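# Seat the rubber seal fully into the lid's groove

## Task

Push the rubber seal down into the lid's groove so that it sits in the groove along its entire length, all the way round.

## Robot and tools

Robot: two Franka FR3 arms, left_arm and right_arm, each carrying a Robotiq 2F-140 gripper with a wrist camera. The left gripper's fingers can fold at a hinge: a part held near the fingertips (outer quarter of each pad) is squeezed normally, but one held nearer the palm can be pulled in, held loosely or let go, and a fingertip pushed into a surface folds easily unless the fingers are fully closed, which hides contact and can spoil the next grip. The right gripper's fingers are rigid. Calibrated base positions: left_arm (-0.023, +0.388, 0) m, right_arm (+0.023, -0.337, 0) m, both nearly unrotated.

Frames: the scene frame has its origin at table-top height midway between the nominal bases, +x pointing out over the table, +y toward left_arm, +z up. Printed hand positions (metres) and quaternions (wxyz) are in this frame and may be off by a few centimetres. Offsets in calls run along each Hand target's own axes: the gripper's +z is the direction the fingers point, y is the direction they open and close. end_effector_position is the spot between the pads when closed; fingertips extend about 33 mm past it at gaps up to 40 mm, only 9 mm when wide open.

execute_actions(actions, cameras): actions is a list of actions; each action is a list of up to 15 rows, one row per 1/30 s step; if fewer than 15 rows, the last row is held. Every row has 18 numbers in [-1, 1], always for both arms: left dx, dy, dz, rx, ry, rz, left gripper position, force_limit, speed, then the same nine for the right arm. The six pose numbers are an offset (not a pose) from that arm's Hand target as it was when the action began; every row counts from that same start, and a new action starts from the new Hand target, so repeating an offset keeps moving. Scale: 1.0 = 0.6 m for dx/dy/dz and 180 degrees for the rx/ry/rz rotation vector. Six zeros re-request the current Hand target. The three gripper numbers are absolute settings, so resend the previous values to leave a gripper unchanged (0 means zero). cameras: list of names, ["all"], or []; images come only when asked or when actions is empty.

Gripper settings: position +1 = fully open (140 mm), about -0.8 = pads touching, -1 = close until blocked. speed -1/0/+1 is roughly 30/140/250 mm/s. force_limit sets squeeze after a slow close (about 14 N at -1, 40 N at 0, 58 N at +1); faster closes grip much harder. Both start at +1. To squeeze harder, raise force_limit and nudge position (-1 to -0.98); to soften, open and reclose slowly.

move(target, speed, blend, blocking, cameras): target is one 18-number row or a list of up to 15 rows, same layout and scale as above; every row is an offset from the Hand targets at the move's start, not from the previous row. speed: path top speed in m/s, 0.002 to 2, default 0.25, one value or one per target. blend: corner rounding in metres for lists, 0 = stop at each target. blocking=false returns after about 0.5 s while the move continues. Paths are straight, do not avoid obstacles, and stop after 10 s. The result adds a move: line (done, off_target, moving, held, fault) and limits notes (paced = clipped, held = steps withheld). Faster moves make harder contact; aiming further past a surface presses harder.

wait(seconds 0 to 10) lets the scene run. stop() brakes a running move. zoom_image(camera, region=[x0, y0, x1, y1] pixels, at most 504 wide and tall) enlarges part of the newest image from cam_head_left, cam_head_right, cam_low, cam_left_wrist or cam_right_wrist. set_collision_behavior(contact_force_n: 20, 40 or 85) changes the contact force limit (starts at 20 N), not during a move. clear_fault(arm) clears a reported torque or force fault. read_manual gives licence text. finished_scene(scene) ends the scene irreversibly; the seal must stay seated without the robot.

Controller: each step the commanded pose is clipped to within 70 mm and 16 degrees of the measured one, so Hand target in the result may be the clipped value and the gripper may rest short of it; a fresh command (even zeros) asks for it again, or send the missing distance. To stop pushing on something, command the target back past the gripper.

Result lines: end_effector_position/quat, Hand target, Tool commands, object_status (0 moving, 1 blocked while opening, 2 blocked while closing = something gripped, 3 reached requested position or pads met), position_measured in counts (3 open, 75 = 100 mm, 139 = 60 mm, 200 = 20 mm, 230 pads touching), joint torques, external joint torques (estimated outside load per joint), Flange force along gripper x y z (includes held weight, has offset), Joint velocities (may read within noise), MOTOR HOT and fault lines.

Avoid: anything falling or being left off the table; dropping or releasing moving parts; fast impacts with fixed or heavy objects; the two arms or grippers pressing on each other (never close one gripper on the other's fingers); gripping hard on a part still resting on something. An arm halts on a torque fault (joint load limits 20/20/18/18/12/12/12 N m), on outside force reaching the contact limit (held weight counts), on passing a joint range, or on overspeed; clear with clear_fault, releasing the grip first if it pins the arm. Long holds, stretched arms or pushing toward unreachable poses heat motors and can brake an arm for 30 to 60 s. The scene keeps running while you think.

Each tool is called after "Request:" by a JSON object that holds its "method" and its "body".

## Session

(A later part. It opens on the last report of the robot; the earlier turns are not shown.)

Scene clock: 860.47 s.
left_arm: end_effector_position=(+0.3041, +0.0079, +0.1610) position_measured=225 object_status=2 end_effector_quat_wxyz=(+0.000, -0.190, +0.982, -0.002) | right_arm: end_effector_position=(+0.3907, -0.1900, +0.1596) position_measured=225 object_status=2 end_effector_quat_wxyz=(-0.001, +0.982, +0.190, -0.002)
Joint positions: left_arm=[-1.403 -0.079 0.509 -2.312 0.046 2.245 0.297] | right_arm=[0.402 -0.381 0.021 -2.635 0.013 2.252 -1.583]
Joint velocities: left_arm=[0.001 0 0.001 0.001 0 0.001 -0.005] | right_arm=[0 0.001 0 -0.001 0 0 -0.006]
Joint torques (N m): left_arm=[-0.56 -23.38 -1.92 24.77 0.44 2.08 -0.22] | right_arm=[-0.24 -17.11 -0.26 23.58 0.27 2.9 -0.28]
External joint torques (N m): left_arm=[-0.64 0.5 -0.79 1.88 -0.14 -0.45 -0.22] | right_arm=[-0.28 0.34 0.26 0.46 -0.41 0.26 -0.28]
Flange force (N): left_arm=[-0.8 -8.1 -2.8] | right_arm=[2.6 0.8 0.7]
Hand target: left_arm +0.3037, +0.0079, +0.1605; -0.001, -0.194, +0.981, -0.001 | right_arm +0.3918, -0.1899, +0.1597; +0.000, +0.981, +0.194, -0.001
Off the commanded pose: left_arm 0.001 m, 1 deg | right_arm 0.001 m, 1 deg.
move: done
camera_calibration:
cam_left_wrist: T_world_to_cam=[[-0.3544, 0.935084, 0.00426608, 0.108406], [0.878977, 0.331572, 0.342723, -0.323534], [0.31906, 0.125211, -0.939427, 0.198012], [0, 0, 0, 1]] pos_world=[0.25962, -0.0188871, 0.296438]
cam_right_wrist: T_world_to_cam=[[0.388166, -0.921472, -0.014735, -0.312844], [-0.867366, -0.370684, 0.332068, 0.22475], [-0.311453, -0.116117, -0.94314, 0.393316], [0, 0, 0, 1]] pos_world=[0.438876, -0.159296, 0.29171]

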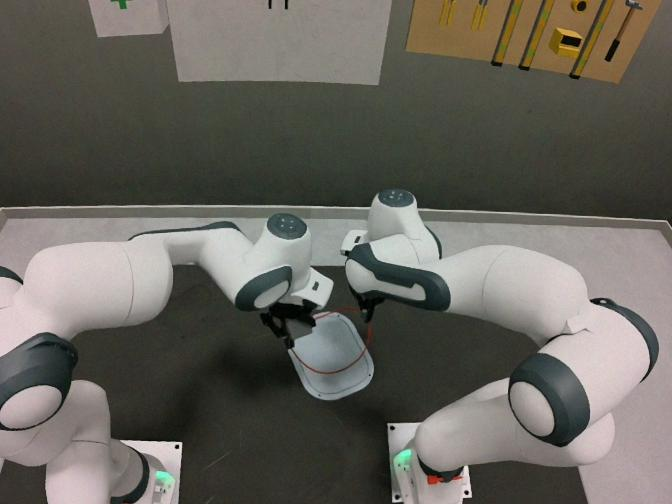

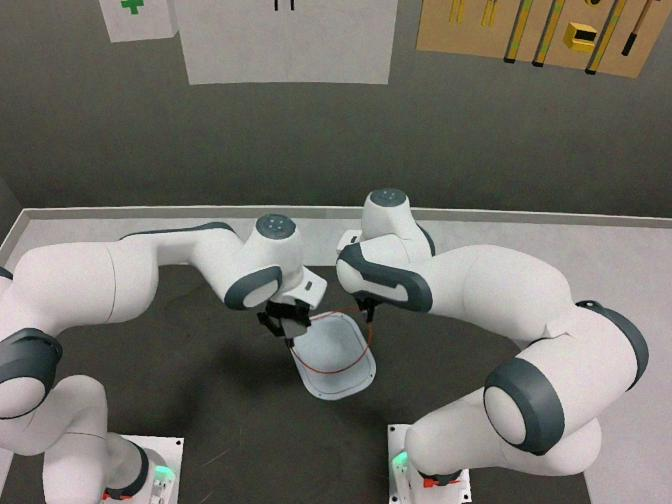

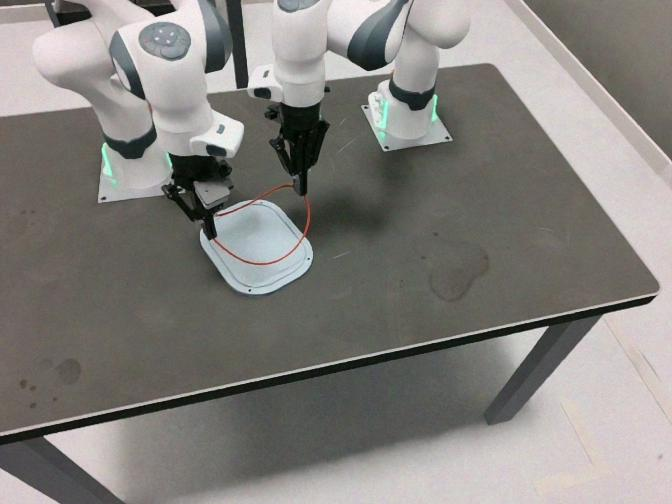

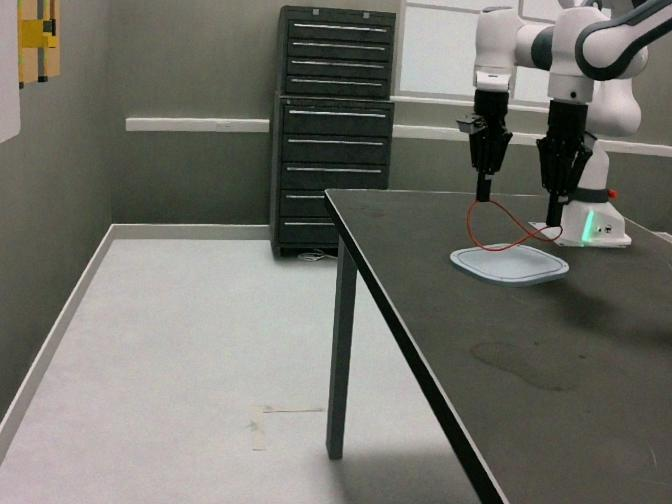

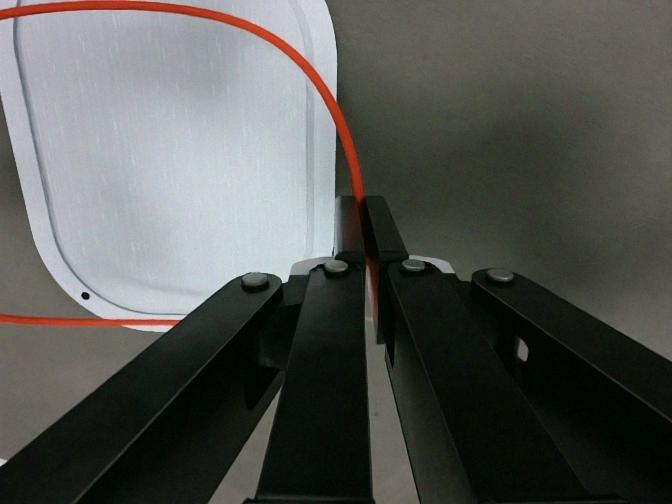

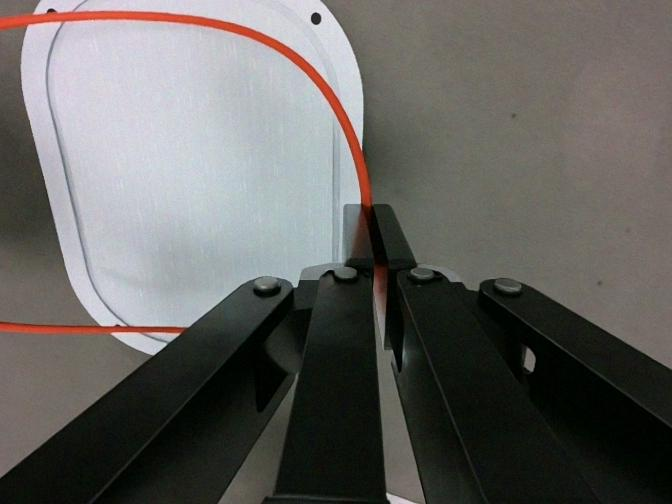

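Request:
{"method": "zoom_image", "body": {"camera": "cam_left_wrist", "region": [0, 0, 400, 340]}}

Request:
{"method": "zoom_image", "body": {"camera": "cam_right_wrist", "region": [0, 0, 400, 360]}}

Request:
{"method": "zoom_image", "body": {"camera": "cam_low", "region": [430, 150, 600, 300]}}

Request:
{"method": "zoom_image", "body": {"camera": "cam_high", "region": [180, 160, 340, 310]}}

Scaled by 1.260 from the camera's 672x504 image, which has a finer 960x720 frame.

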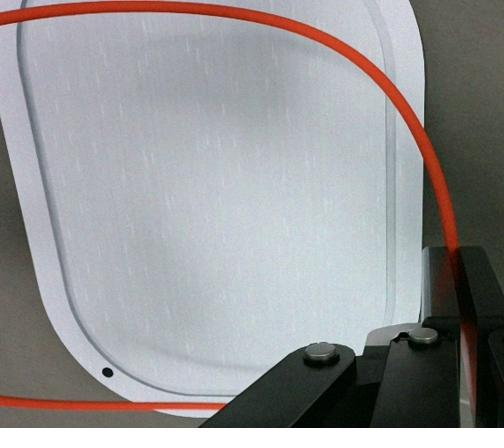

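Scaled by 1.260 from the camera's 672x504 image, which has a finer 960x720 frame.

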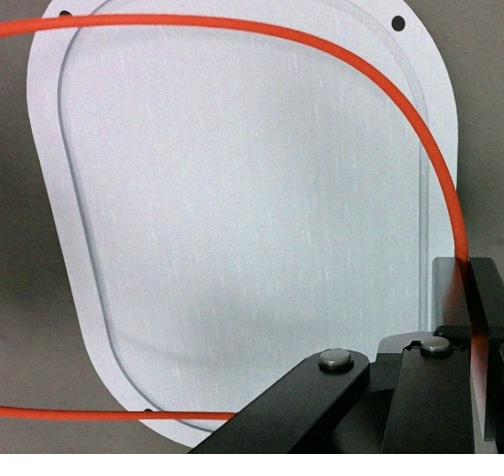

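Scaled by 2.965 from the camera's 672x504 image, which has a finer 960x720 frame.

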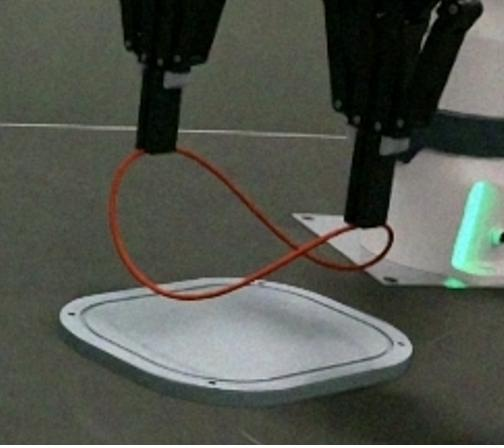

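Scaled by 3.150 from the camera's 672x504 image, which has a finer 960x720 frame.

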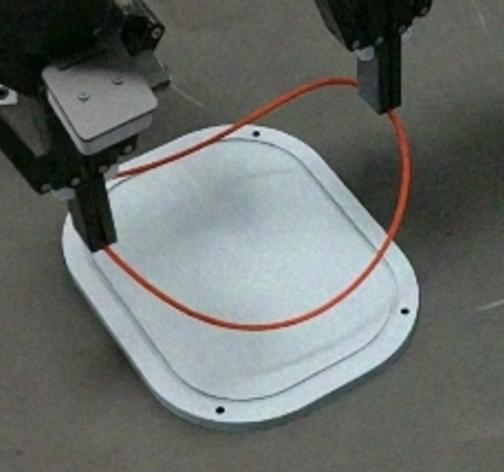

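Request:
{"method": "zoom_image", "body": {"camera": "cam_left_wrist", "region": [270, 60, 370, 260]}}

Request:
{"method": "zoom_image", "body": {"camera": "cam_right_wrist", "region": [290, 60, 390, 270]}}

Request:
{"method": "zoom_image", "body": {"camera": "cam_right_wrist", "region": [0, 0, 140, 360]}}

Request:
{"method": "zoom_image", "body": {"camera": "cam_left_wrist", "region": [0, 0, 140, 340]}}

Scaled by 2.520 from the camera's 672x504 image, which has a finer 960x720 frame.

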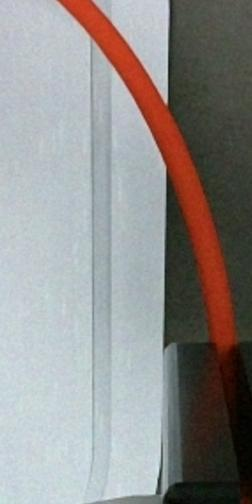

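Scaled by 2.400 from the camera's 672x504 image, which has a finer 960x720 frame.

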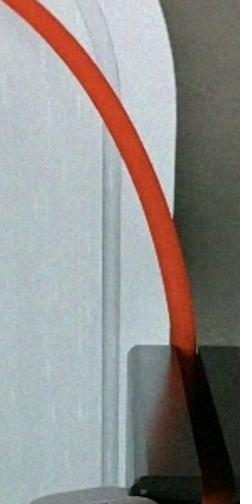

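Scaled by 1.400 from the camera's 672x504 image, which has a finer 960x720 frame.

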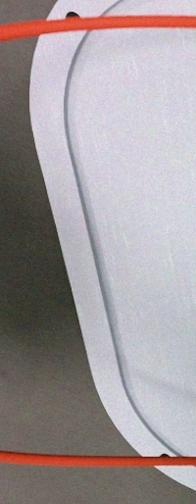

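Scaled by 1.482 from the camera's 672x504 image, which has a finer 960x720 frame.

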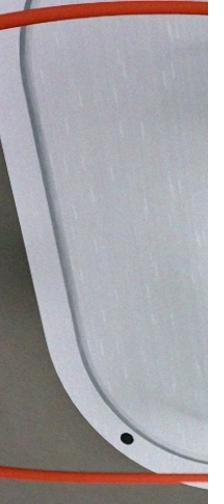

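Request:
{"method": "move", "body": {"target": [0.0136, -0.0066, 0.1175, 0, 0, 0.0143, -1, -1, -1, -0.012, 0.0127, 0.1137, 0, 0, -0.005, -1, -1, -1], "speed": 0.06, "cameras": ["all"]}}

Scene clock: 1057.43 s.
left_arm: end_effector_position=(+0.2976, +0.0013, +0.0911) position_measured=225 object_status=2 end_effector_quat_wxyz=(-0.001, -0.175, +0.984, +0.000) | right_arm: end_effector_position=(+0.3879, -0.1988, +0.0924) position_measured=225 object_status=2 end_effector_quat_wxyz=(-0.001, +0.980, +0.199, +0.000)
Joint positions: left_arm=[-1.409 0.06 0.499 -2.369 -0.047 2.421 0.375] | right_arm=[0.401 -0.261 0.003 -2.728 0.005 2.467 -1.613]
Joint velocities: left_arm=[0 0.001 0.001 0.001 -0.001 0.001 0.006] | right_arm=[within noise]
Joint torques (N m): left_arm=[-0.52 -26.32 0.15 22.5 0.24 2.5 0.3] | right_arm=[-0.6 -19.09 0.02 20.38 0.16 2.93 -0.14]
External joint torques (N m): left_arm=[-0.53 0.36 -0.75 1.54 -0.24 -0.01 0.3] | right_arm=[-0.62 0.37 0.27 -0.45 -0.4 0.27 -0.14]
Flange force (N): left_arm=[-1.9 -7.1 0.7] | right_arm=[-0.3 0.8 2.2]
Hand target: left_arm +0.2975, +0.0010, +0.0901; -0.001, -0.172, +0.985, -0.001 | right_arm +0.3879, -0.1997, +0.0915; +0.000, +0.979, +0.202, -0.001
Off the commanded pose: left_arm 0.001 m, 0 deg | right_arm 0.001 m, 0 deg.
move: done
camera_calibration:
cam_left_wrist: T_world_to_cam=[[-0.327368, 0.94487, 0.00714529, 0.104288], [0.888675, 0.305311, 0.342113, -0.294362], [0.321071, 0.118346, -0.939632, 0.134603], [0, 0, 0, 1]] pos_world=[0.252516, -0.0245966, 0.226437]
cam_right_wrist: T_world_to_cam=[[0.405203, -0.914115, -0.0143152, -0.326114], [-0.861096, -0.386868, 0.329919, 0.235948], [-0.307122, -0.121357, -0.943901, 0.325384], [0, 0, 0, 1]] pos_world=[0.435249, -0.167338, 0.224618]

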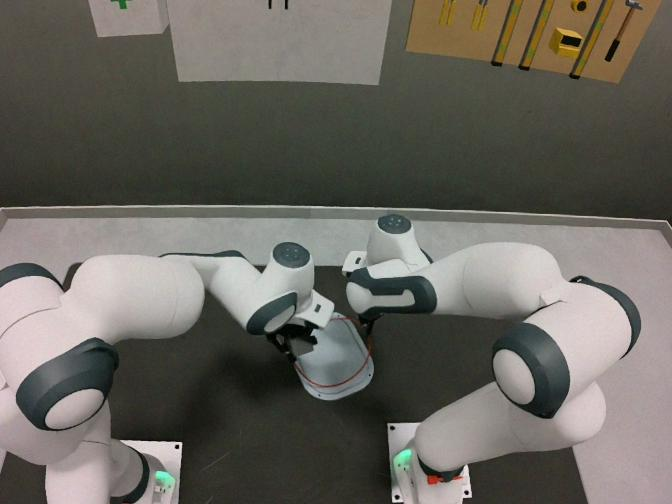

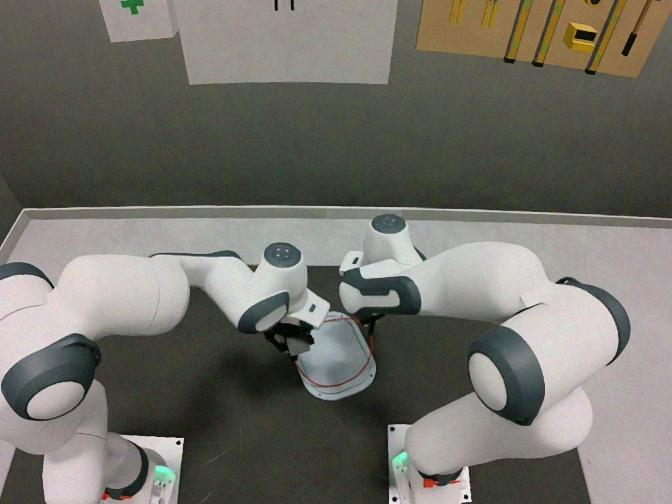

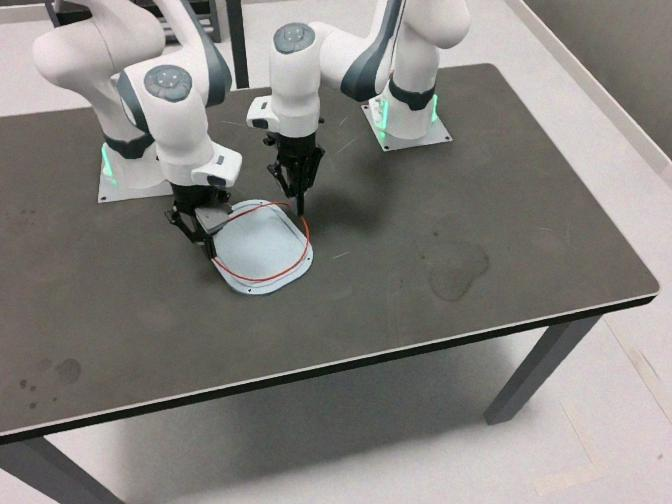

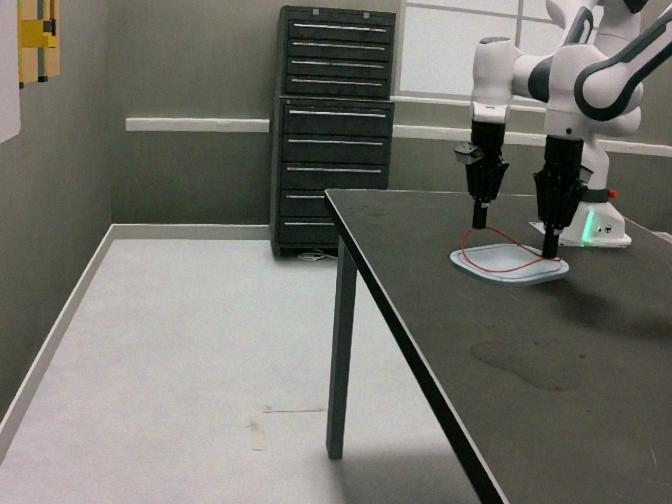

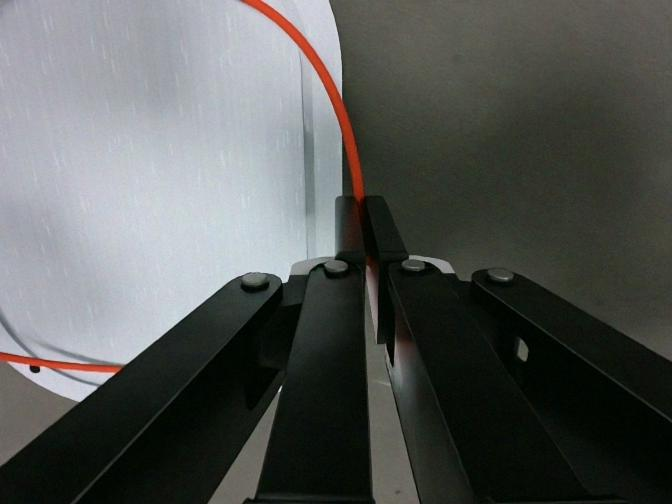

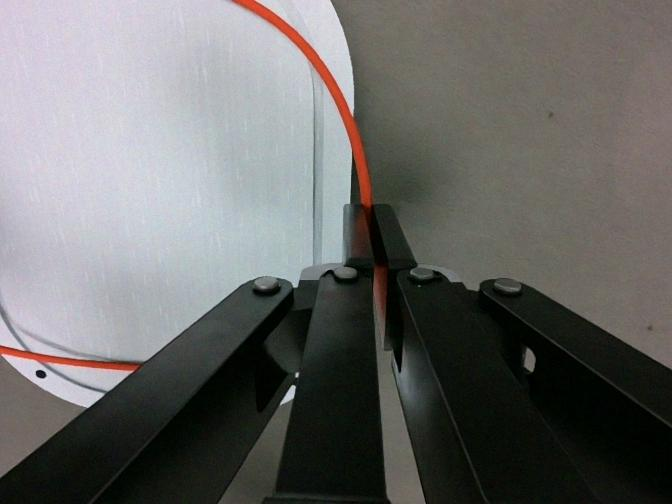

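Request:
{"method": "zoom_image", "body": {"camera": "cam_left_wrist", "region": [270, 20, 370, 260]}}

Request:
{"method": "zoom_image", "body": {"camera": "cam_right_wrist", "region": [280, 20, 380, 260]}}

Request:
{"method": "zoom_image", "body": {"camera": "cam_left_wrist", "region": [0, 290, 140, 410]}}

Request:
{"method": "zoom_image", "body": {"camera": "cam_right_wrist", "region": [0, 290, 150, 410]}}

Request:
{"method": "zoom_image", "body": {"camera": "cam_high", "region": [180, 170, 330, 310]}}

Request:
{"method": "zoom_image", "body": {"camera": "cam_low", "region": [430, 180, 600, 300]}}

Scaled by 2.100 from the camera's 672x504 image, which has a finer 960x720 frame.

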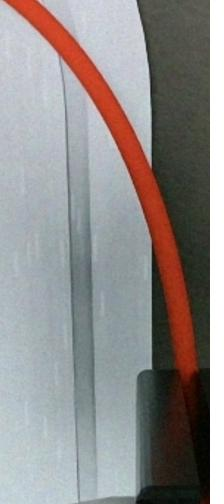

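Scaled by 2.100 from the camera's 672x504 image, which has a finer 960x720 frame.

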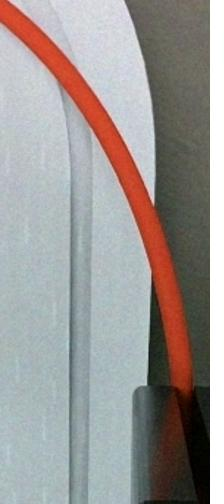

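Scaled by 3.600 from the camera's 672x504 image, which has a finer 960x720 frame.

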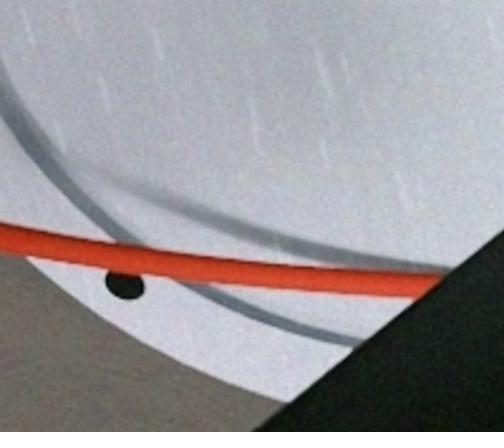

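Scaled by 3.360 from the camera's 672x504 image, which has a finer 960x720 frame.

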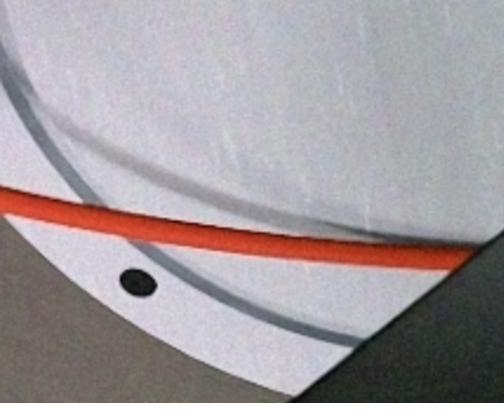

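Scaled by 3.360 from the camera's 672x504 image, which has a finer 960x720 frame.

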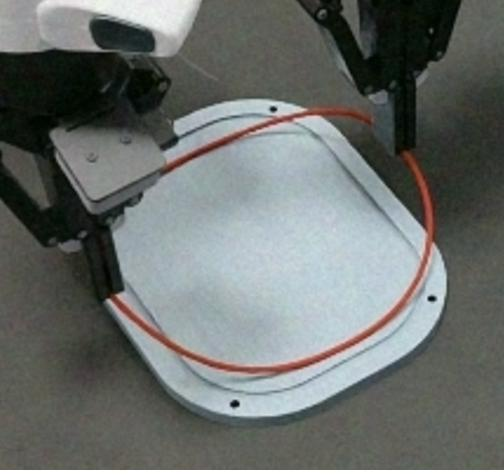

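Scaled by 2.965 from the camera's 672x504 image, which has a finer 960x720 frame.

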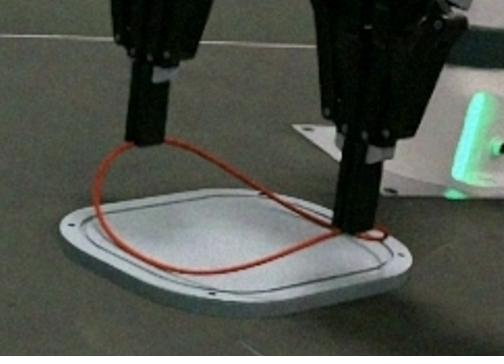

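Request:
{"method": "move", "body": {"target": [0, 0, 0.0533, 0, 0, 0.0094, -1, -1, -1, -0.0028, 0, 0.0533, 0, 0, 0.0028, -1, -1, -1], "speed": 0.05, "cameras": ["all"]}}

Scene clock: 1119.60 s.
left_arm: end_effector_position=(+0.2972, +0.0008, +0.0591) position_measured=225 object_status=2 end_effector_quat_wxyz=(-0.001, -0.161, +0.987, +0.000) | right_arm: end_effector_position=(+0.3864, -0.1996, +0.0604) position_measured=225 object_status=2 end_effector_quat_wxyz=(-0.001, +0.980, +0.199, -0.001)
Joint positions: left_arm=[-1.398 0.134 0.482 -2.384 -0.108 2.5 0.448] | right_arm=[0.401 -0.179 0.003 -2.754 0.005 2.574 -1.614]
Joint velocities: left_arm=[0 0 -0.001 0.001 0.001 0 0.006] | right_arm=[within noise]
Joint torques (N m): left_arm=[-0.22 -27.94 1.05 21.37 0.19 2.43 0.28] | right_arm=[-0.95 -20.49 0.69 18.9 0.19 2.89 0.26]
External joint torques (N m): left_arm=[-0.14 0.18 -0.79 1.56 -0.26 -0.07 0.28] | right_arm=[-1 0.41 0.83 -0.49 -0.28 0.21 0.26]
Flange force (N): left_arm=[-2.5 -6.7 1.1] | right_arm=[-0.4 -0.5 2.1]
Hand target: left_arm +0.2974, +0.0009, +0.0581; -0.001, -0.157, +0.988, -0.001 | right_arm +0.3864, -0.2003, +0.0596; +0.000, +0.980, +0.198, -0.001
Off the commanded pose: left_arm 0.001 m, 0 deg | right_arm 0.001 m, 0 deg.
move: done
camera_calibration:
cam_left_wrist: T_world_to_cam=[[-0.298487, 0.954387, 0.00710805, 0.096183], [0.897558, 0.278166, 0.342073, -0.285599], [0.324493, 0.108484, -0.939646, 0.103682], [0, 0, 0, 1]] pos_world=[0.251407, -0.0235999, 0.194437]
cam_right_wrist: T_world_to_cam=[[0.405059, -0.91418, -0.0142044, -0.326628], [-0.861133, -0.386683, 0.33004, 0.244874], [-0.307209, -0.121454, -0.94386, 0.294509], [0, 0, 0, 1]] pos_world=[0.433649, -0.168139, 0.192517]

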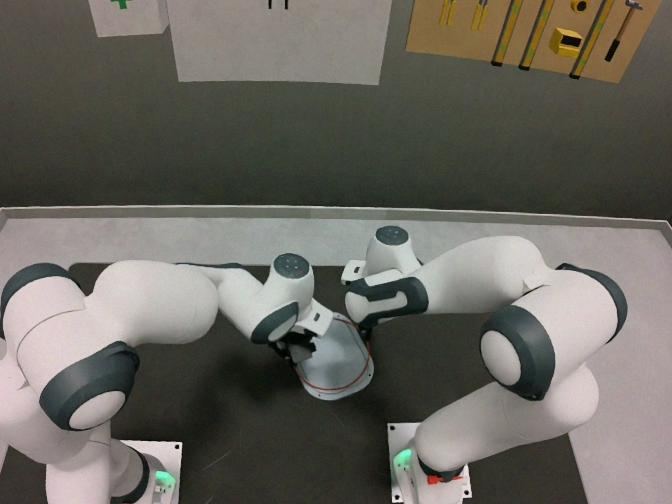

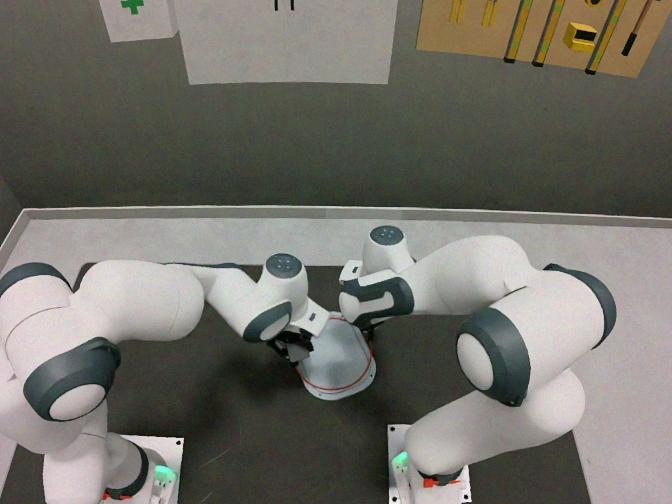

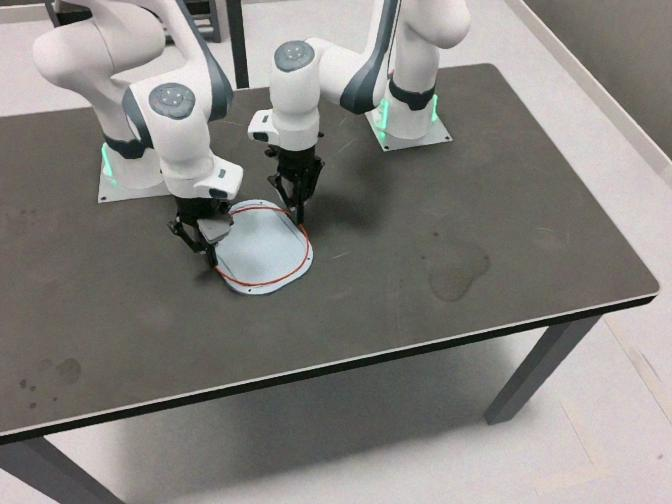

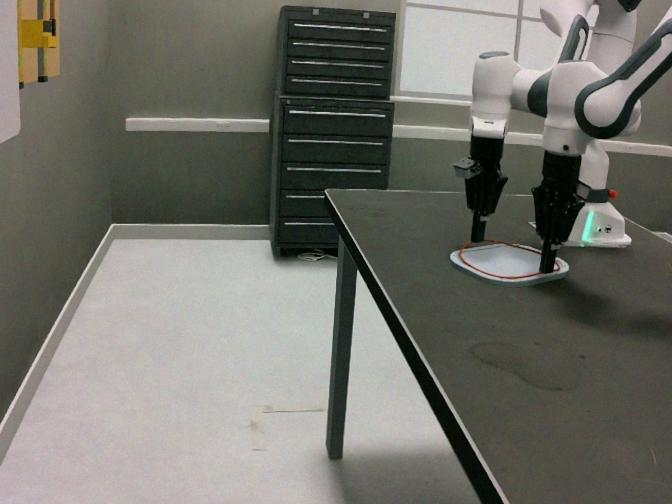

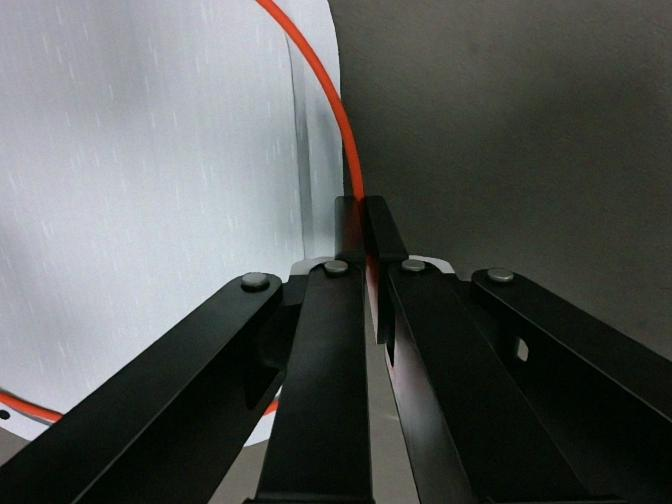

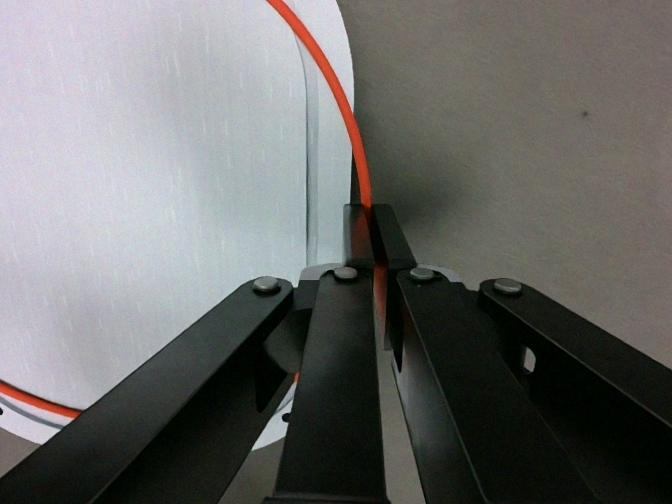

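Request:
{"method": "zoom_image", "body": {"camera": "cam_left_wrist", "region": [260, 0, 380, 260]}}

Request:
{"method": "zoom_image", "body": {"camera": "cam_right_wrist", "region": [260, 0, 400, 270]}}

Request:
{"method": "zoom_image", "body": {"camera": "cam_high", "region": [180, 170, 330, 310]}}

Request:
{"method": "zoom_image", "body": {"camera": "cam_low", "region": [430, 180, 600, 300]}}

Request:
{"method": "zoom_image", "body": {"camera": "cam_right_wrist", "region": [0, 340, 340, 470]}}

Request:
{"method": "zoom_image", "body": {"camera": "cam_left_wrist", "region": [0, 340, 340, 470]}}

Scaled by 1.938 from the camera's 672x504 image, which has a finer 960x720 frame.

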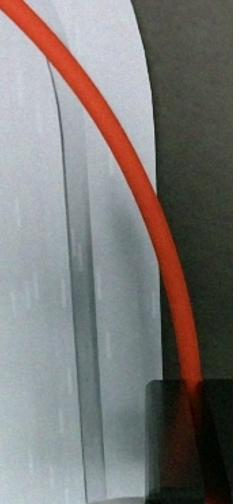

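Scaled by 1.867 from the camera's 672x504 image, which has a finer 960x720 frame.

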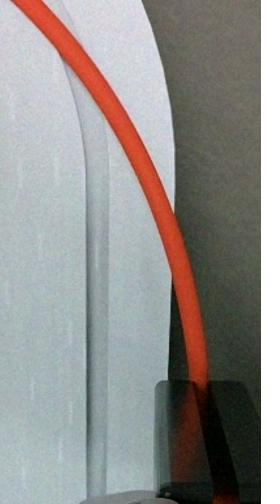

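Scaled by 3.360 from the camera's 672x504 image, which has a finer 960x720 frame.

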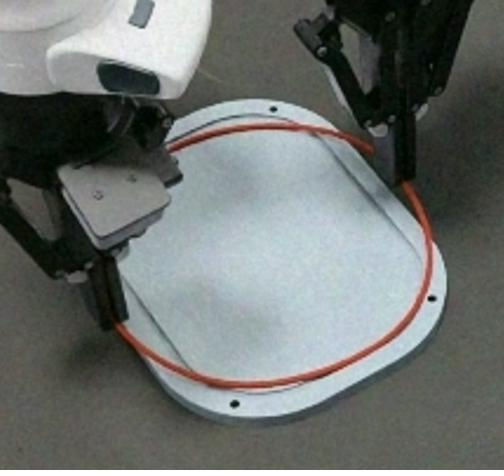

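Scaled by 2.965 from the camera's 672x504 image, which has a finer 960x720 frame.

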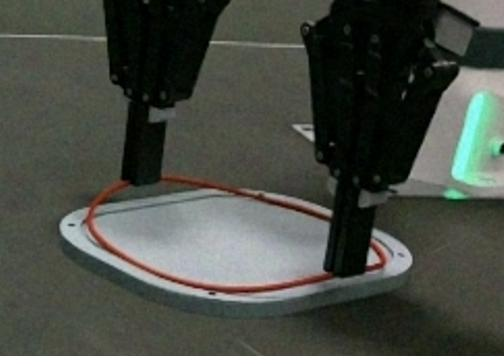

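Scaled by 1.482 from the camera's 672x504 image, which has a finer 960x720 frame.

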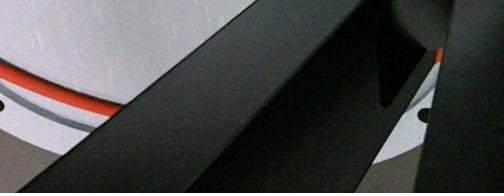

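Scaled by 1.482 from the camera's 672x504 image, which has a finer 960x720 frame.

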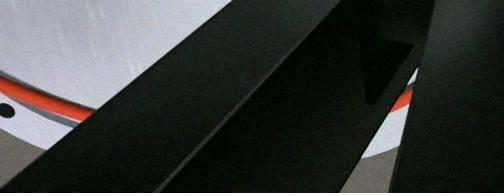

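Request:
{"method": "move", "body": {"target": [0.0025, -0.0347, 0, 0, 0, -0.0022, -1, -1, -1, -0.002, -0.0368, 0, 0, 0, 0.0015, -1, -1, -1], "speed": 0.03, "cameras": ["cam_high", "cam_low", "cam_left_wrist", "cam_right_wrist"]}}

Request:
{"method": "zoom_image", "body": {"camera": "cam_left_wrist", "region": [290, 0, 430, 260]}}

Request:
{"method": "zoom_image", "body": {"camera": "cam_right_wrist", "region": [290, 0, 430, 270]}}

Request:
{"method": "zoom_image", "body": {"camera": "cam_high", "region": [180, 170, 330, 310]}}

Request:
{"method": "zoom_image", "body": {"camera": "cam_low", "region": [430, 180, 600, 300]}}

Scene clock: 1183.00 s.
left_arm: end_effector_position=(+0.3027, -0.0195, +0.0588) position_measured=225 object_status=2 end_effector_quat_wxyz=(+0.000, -0.162, +0.987, -0.002) | right_arm: end_effector_position=(+0.3767, -0.1809, +0.0594) position_measured=225 object_status=2 end_effector_quat_wxyz=(+0.001, +0.980, +0.199, -0.001)
Joint positions: left_arm=[-1.398 0.184 0.466 -2.32 -0.138 2.484 0.449] | right_arm=[0.416 -0.18 0.046 -2.757 0.014 2.575 -1.565]
Joint velocities: left_arm=[within noise] | right_arm=[0 -0.002 0 0 0.001 -0.001 0.007]
Joint torques (N m): left_arm=[-0.26 -29.88 1.83 21.93 0.2 2.07 0.11] | right_arm=[-0.58 -21.46 0.74 18.51 0.62 2.9 0.25]
External joint torques (N m): left_arm=[-0.29 0.41 -0.84 1.81 -0.26 -0.46 0.11] | right_arm=[-0.54 -0.73 1.16 -0.74 0.15 0.25 0.25]
Flange force (N): left_arm=[-2.5 -8.5 0.4] | right_arm=[-4.4 -1.6 -0.8]
Hand target: left_arm +0.3024, -0.0193, +0.0581; -0.001, -0.161, +0.987, -0.001 | right_arm +0.3767, -0.1805, +0.0596; +0.000, +0.981, +0.195, -0.001
Off the commanded pose: left_arm 0.001 m, 0 deg | right_arm 0.001 m, 0 deg.
move: done
camera_calibration:
cam_left_wrist: T_world_to_cam=[[-0.300787, 0.953681, 0.00441807, 0.118091], [0.896138, 0.281048, 0.343436, -0.284317], [0.326286, 0.10726, -0.939166, 0.103299], [0, 0, 0, 1]] pos_world=[0.256602, -0.0437944, 0.194138]
cam_right_wrist: T_world_to_cam=[[0.406051, -0.913781, -0.0112968, -0.306072], [-0.860343, -0.386415, 0.332406, 0.243769], [-0.308112, -0.125255, -0.943069, 0.292551], [0, 0, 0, 1]] pos_world=[0.424144, -0.148844, 0.191407]
Images, in order (width x height): cam_high 672x504, cam_low 672x504, cam_left_wrist 672x504, cam_right_wrist 672x504.

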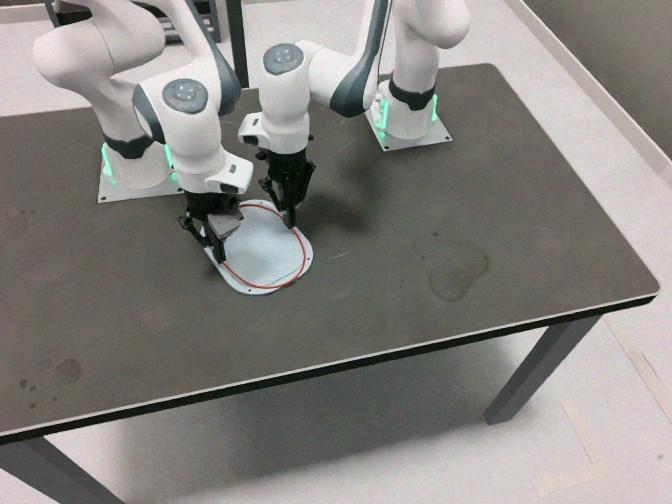

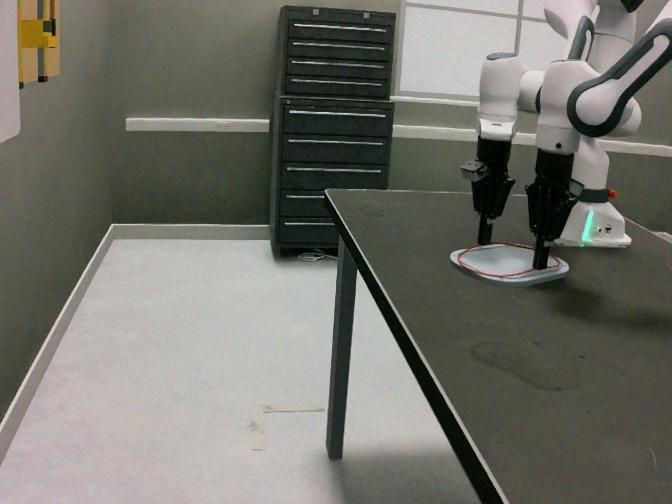

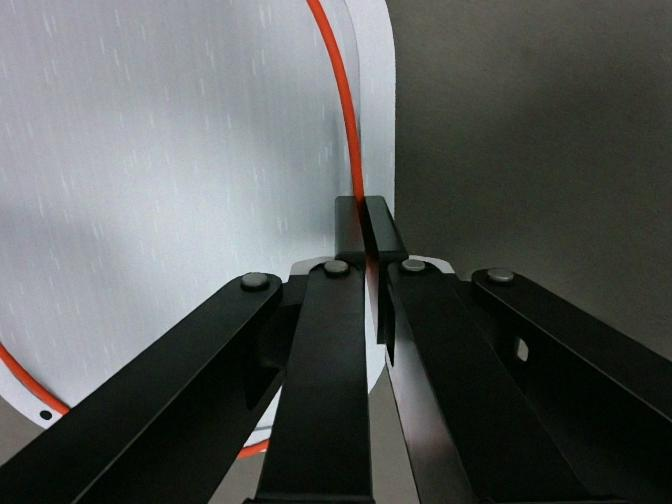

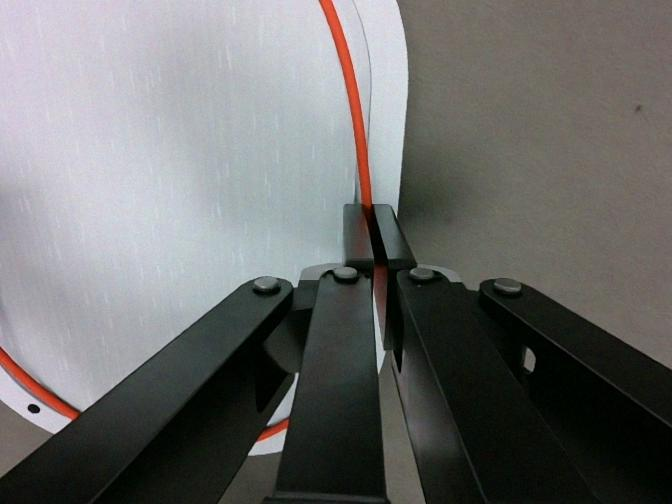

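Scaled by 1.938 from the camera's 672x504 image, which has a finer 960x720 frame.

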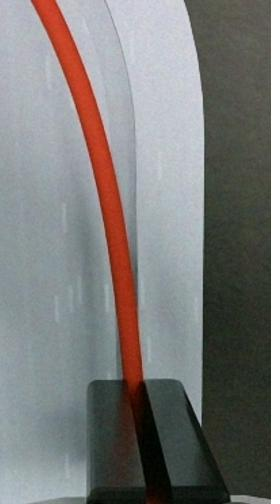

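Scaled by 1.867 from the camera's 672x504 image, which has a finer 960x720 frame.

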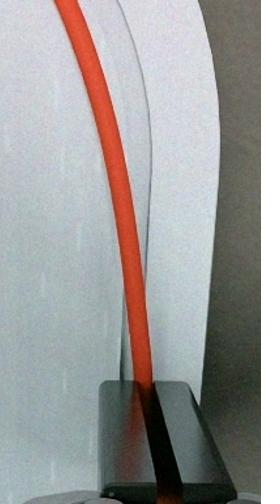

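Scaled by 3.360 from the camera's 672x504 image, which has a finer 960x720 frame.

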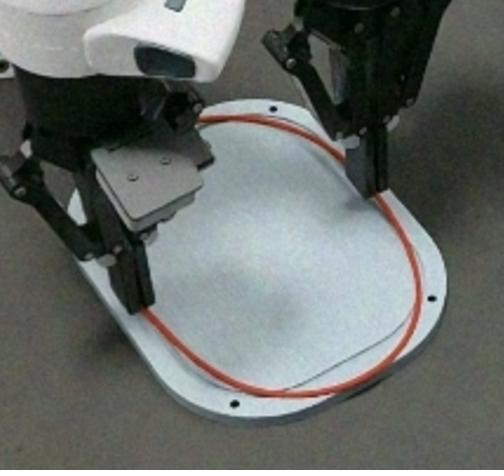

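Scaled by 2.965 from the camera's 672x504 image, which has a finer 960x720 frame.

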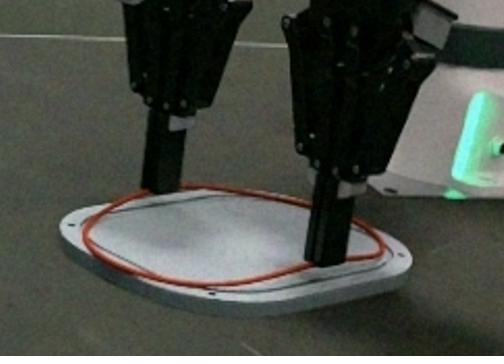

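Request:
{"method": "zoom_image", "body": {"camera": "cam_left_wrist", "region": [320, 90, 400, 210]}}

Request:
{"method": "zoom_image", "body": {"camera": "cam_right_wrist", "region": [320, 100, 400, 220]}}

Request:
{"method": "zoom_image", "body": {"camera": "cam_left_wrist", "region": [0, 330, 300, 480]}}

Request:
{"method": "zoom_image", "body": {"camera": "cam_right_wrist", "region": [0, 330, 300, 480]}}

Scaled by 4.200 from the camera's 672x504 image, which has a finer 960x720 frame.

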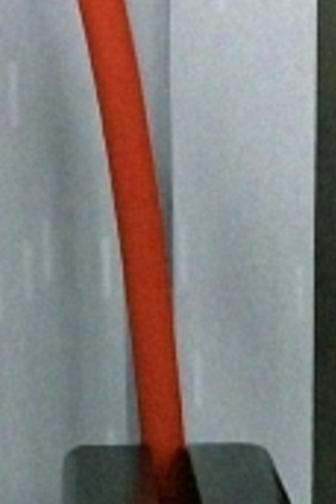

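Scaled by 4.200 from the camera's 672x504 image, which has a finer 960x720 frame.

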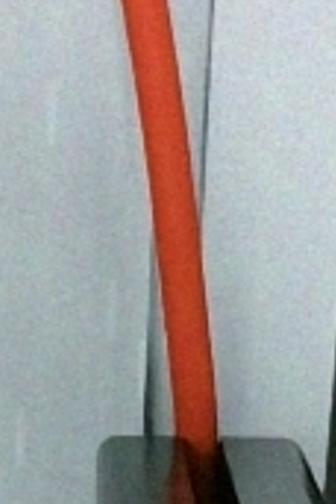

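Scaled by 1.680 from the camera's 672x504 image, which has a finer 960x720 frame.

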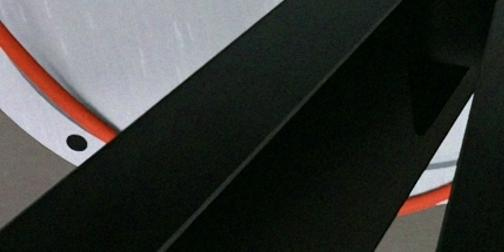

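Scaled by 1.680 from the camera's 672x504 image, which has a finer 960x720 frame.

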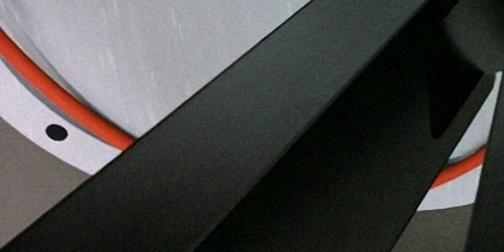

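Request:
{"method": "zoom_image", "body": {"camera": "cam_high", "region": [270, 205, 310, 245]}}

Request:
{"method": "zoom_image", "body": {"camera": "cam_high", "region": [200, 235, 240, 275]}}

Request:
{"method": "zoom_image", "body": {"camera": "cam_high", "region": [200, 190, 320, 300]}}

Scaled by 12.600 from the camera's 672x504 image, which has a finer 960x720 frame.

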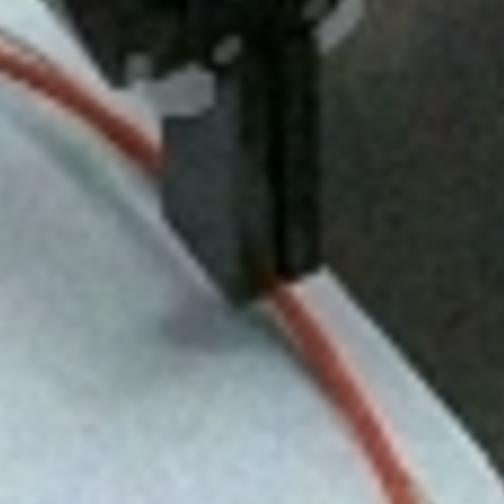

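Scaled by 12.600 from the camera's 672x504 image, which has a finer 960x720 frame.

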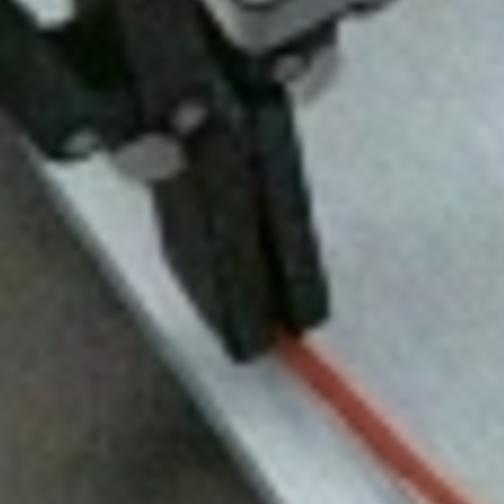

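Scaled by 4.200 from the camera's 672x504 image, which has a finer 960x720 frame.

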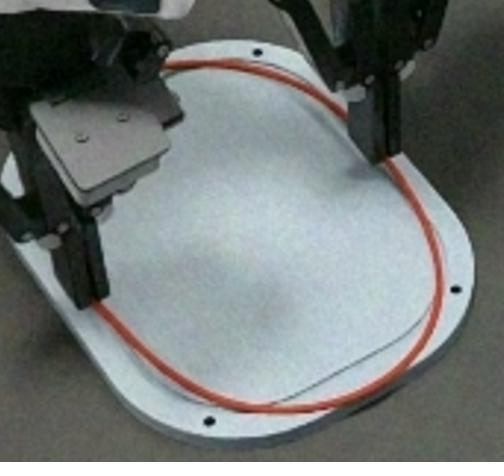

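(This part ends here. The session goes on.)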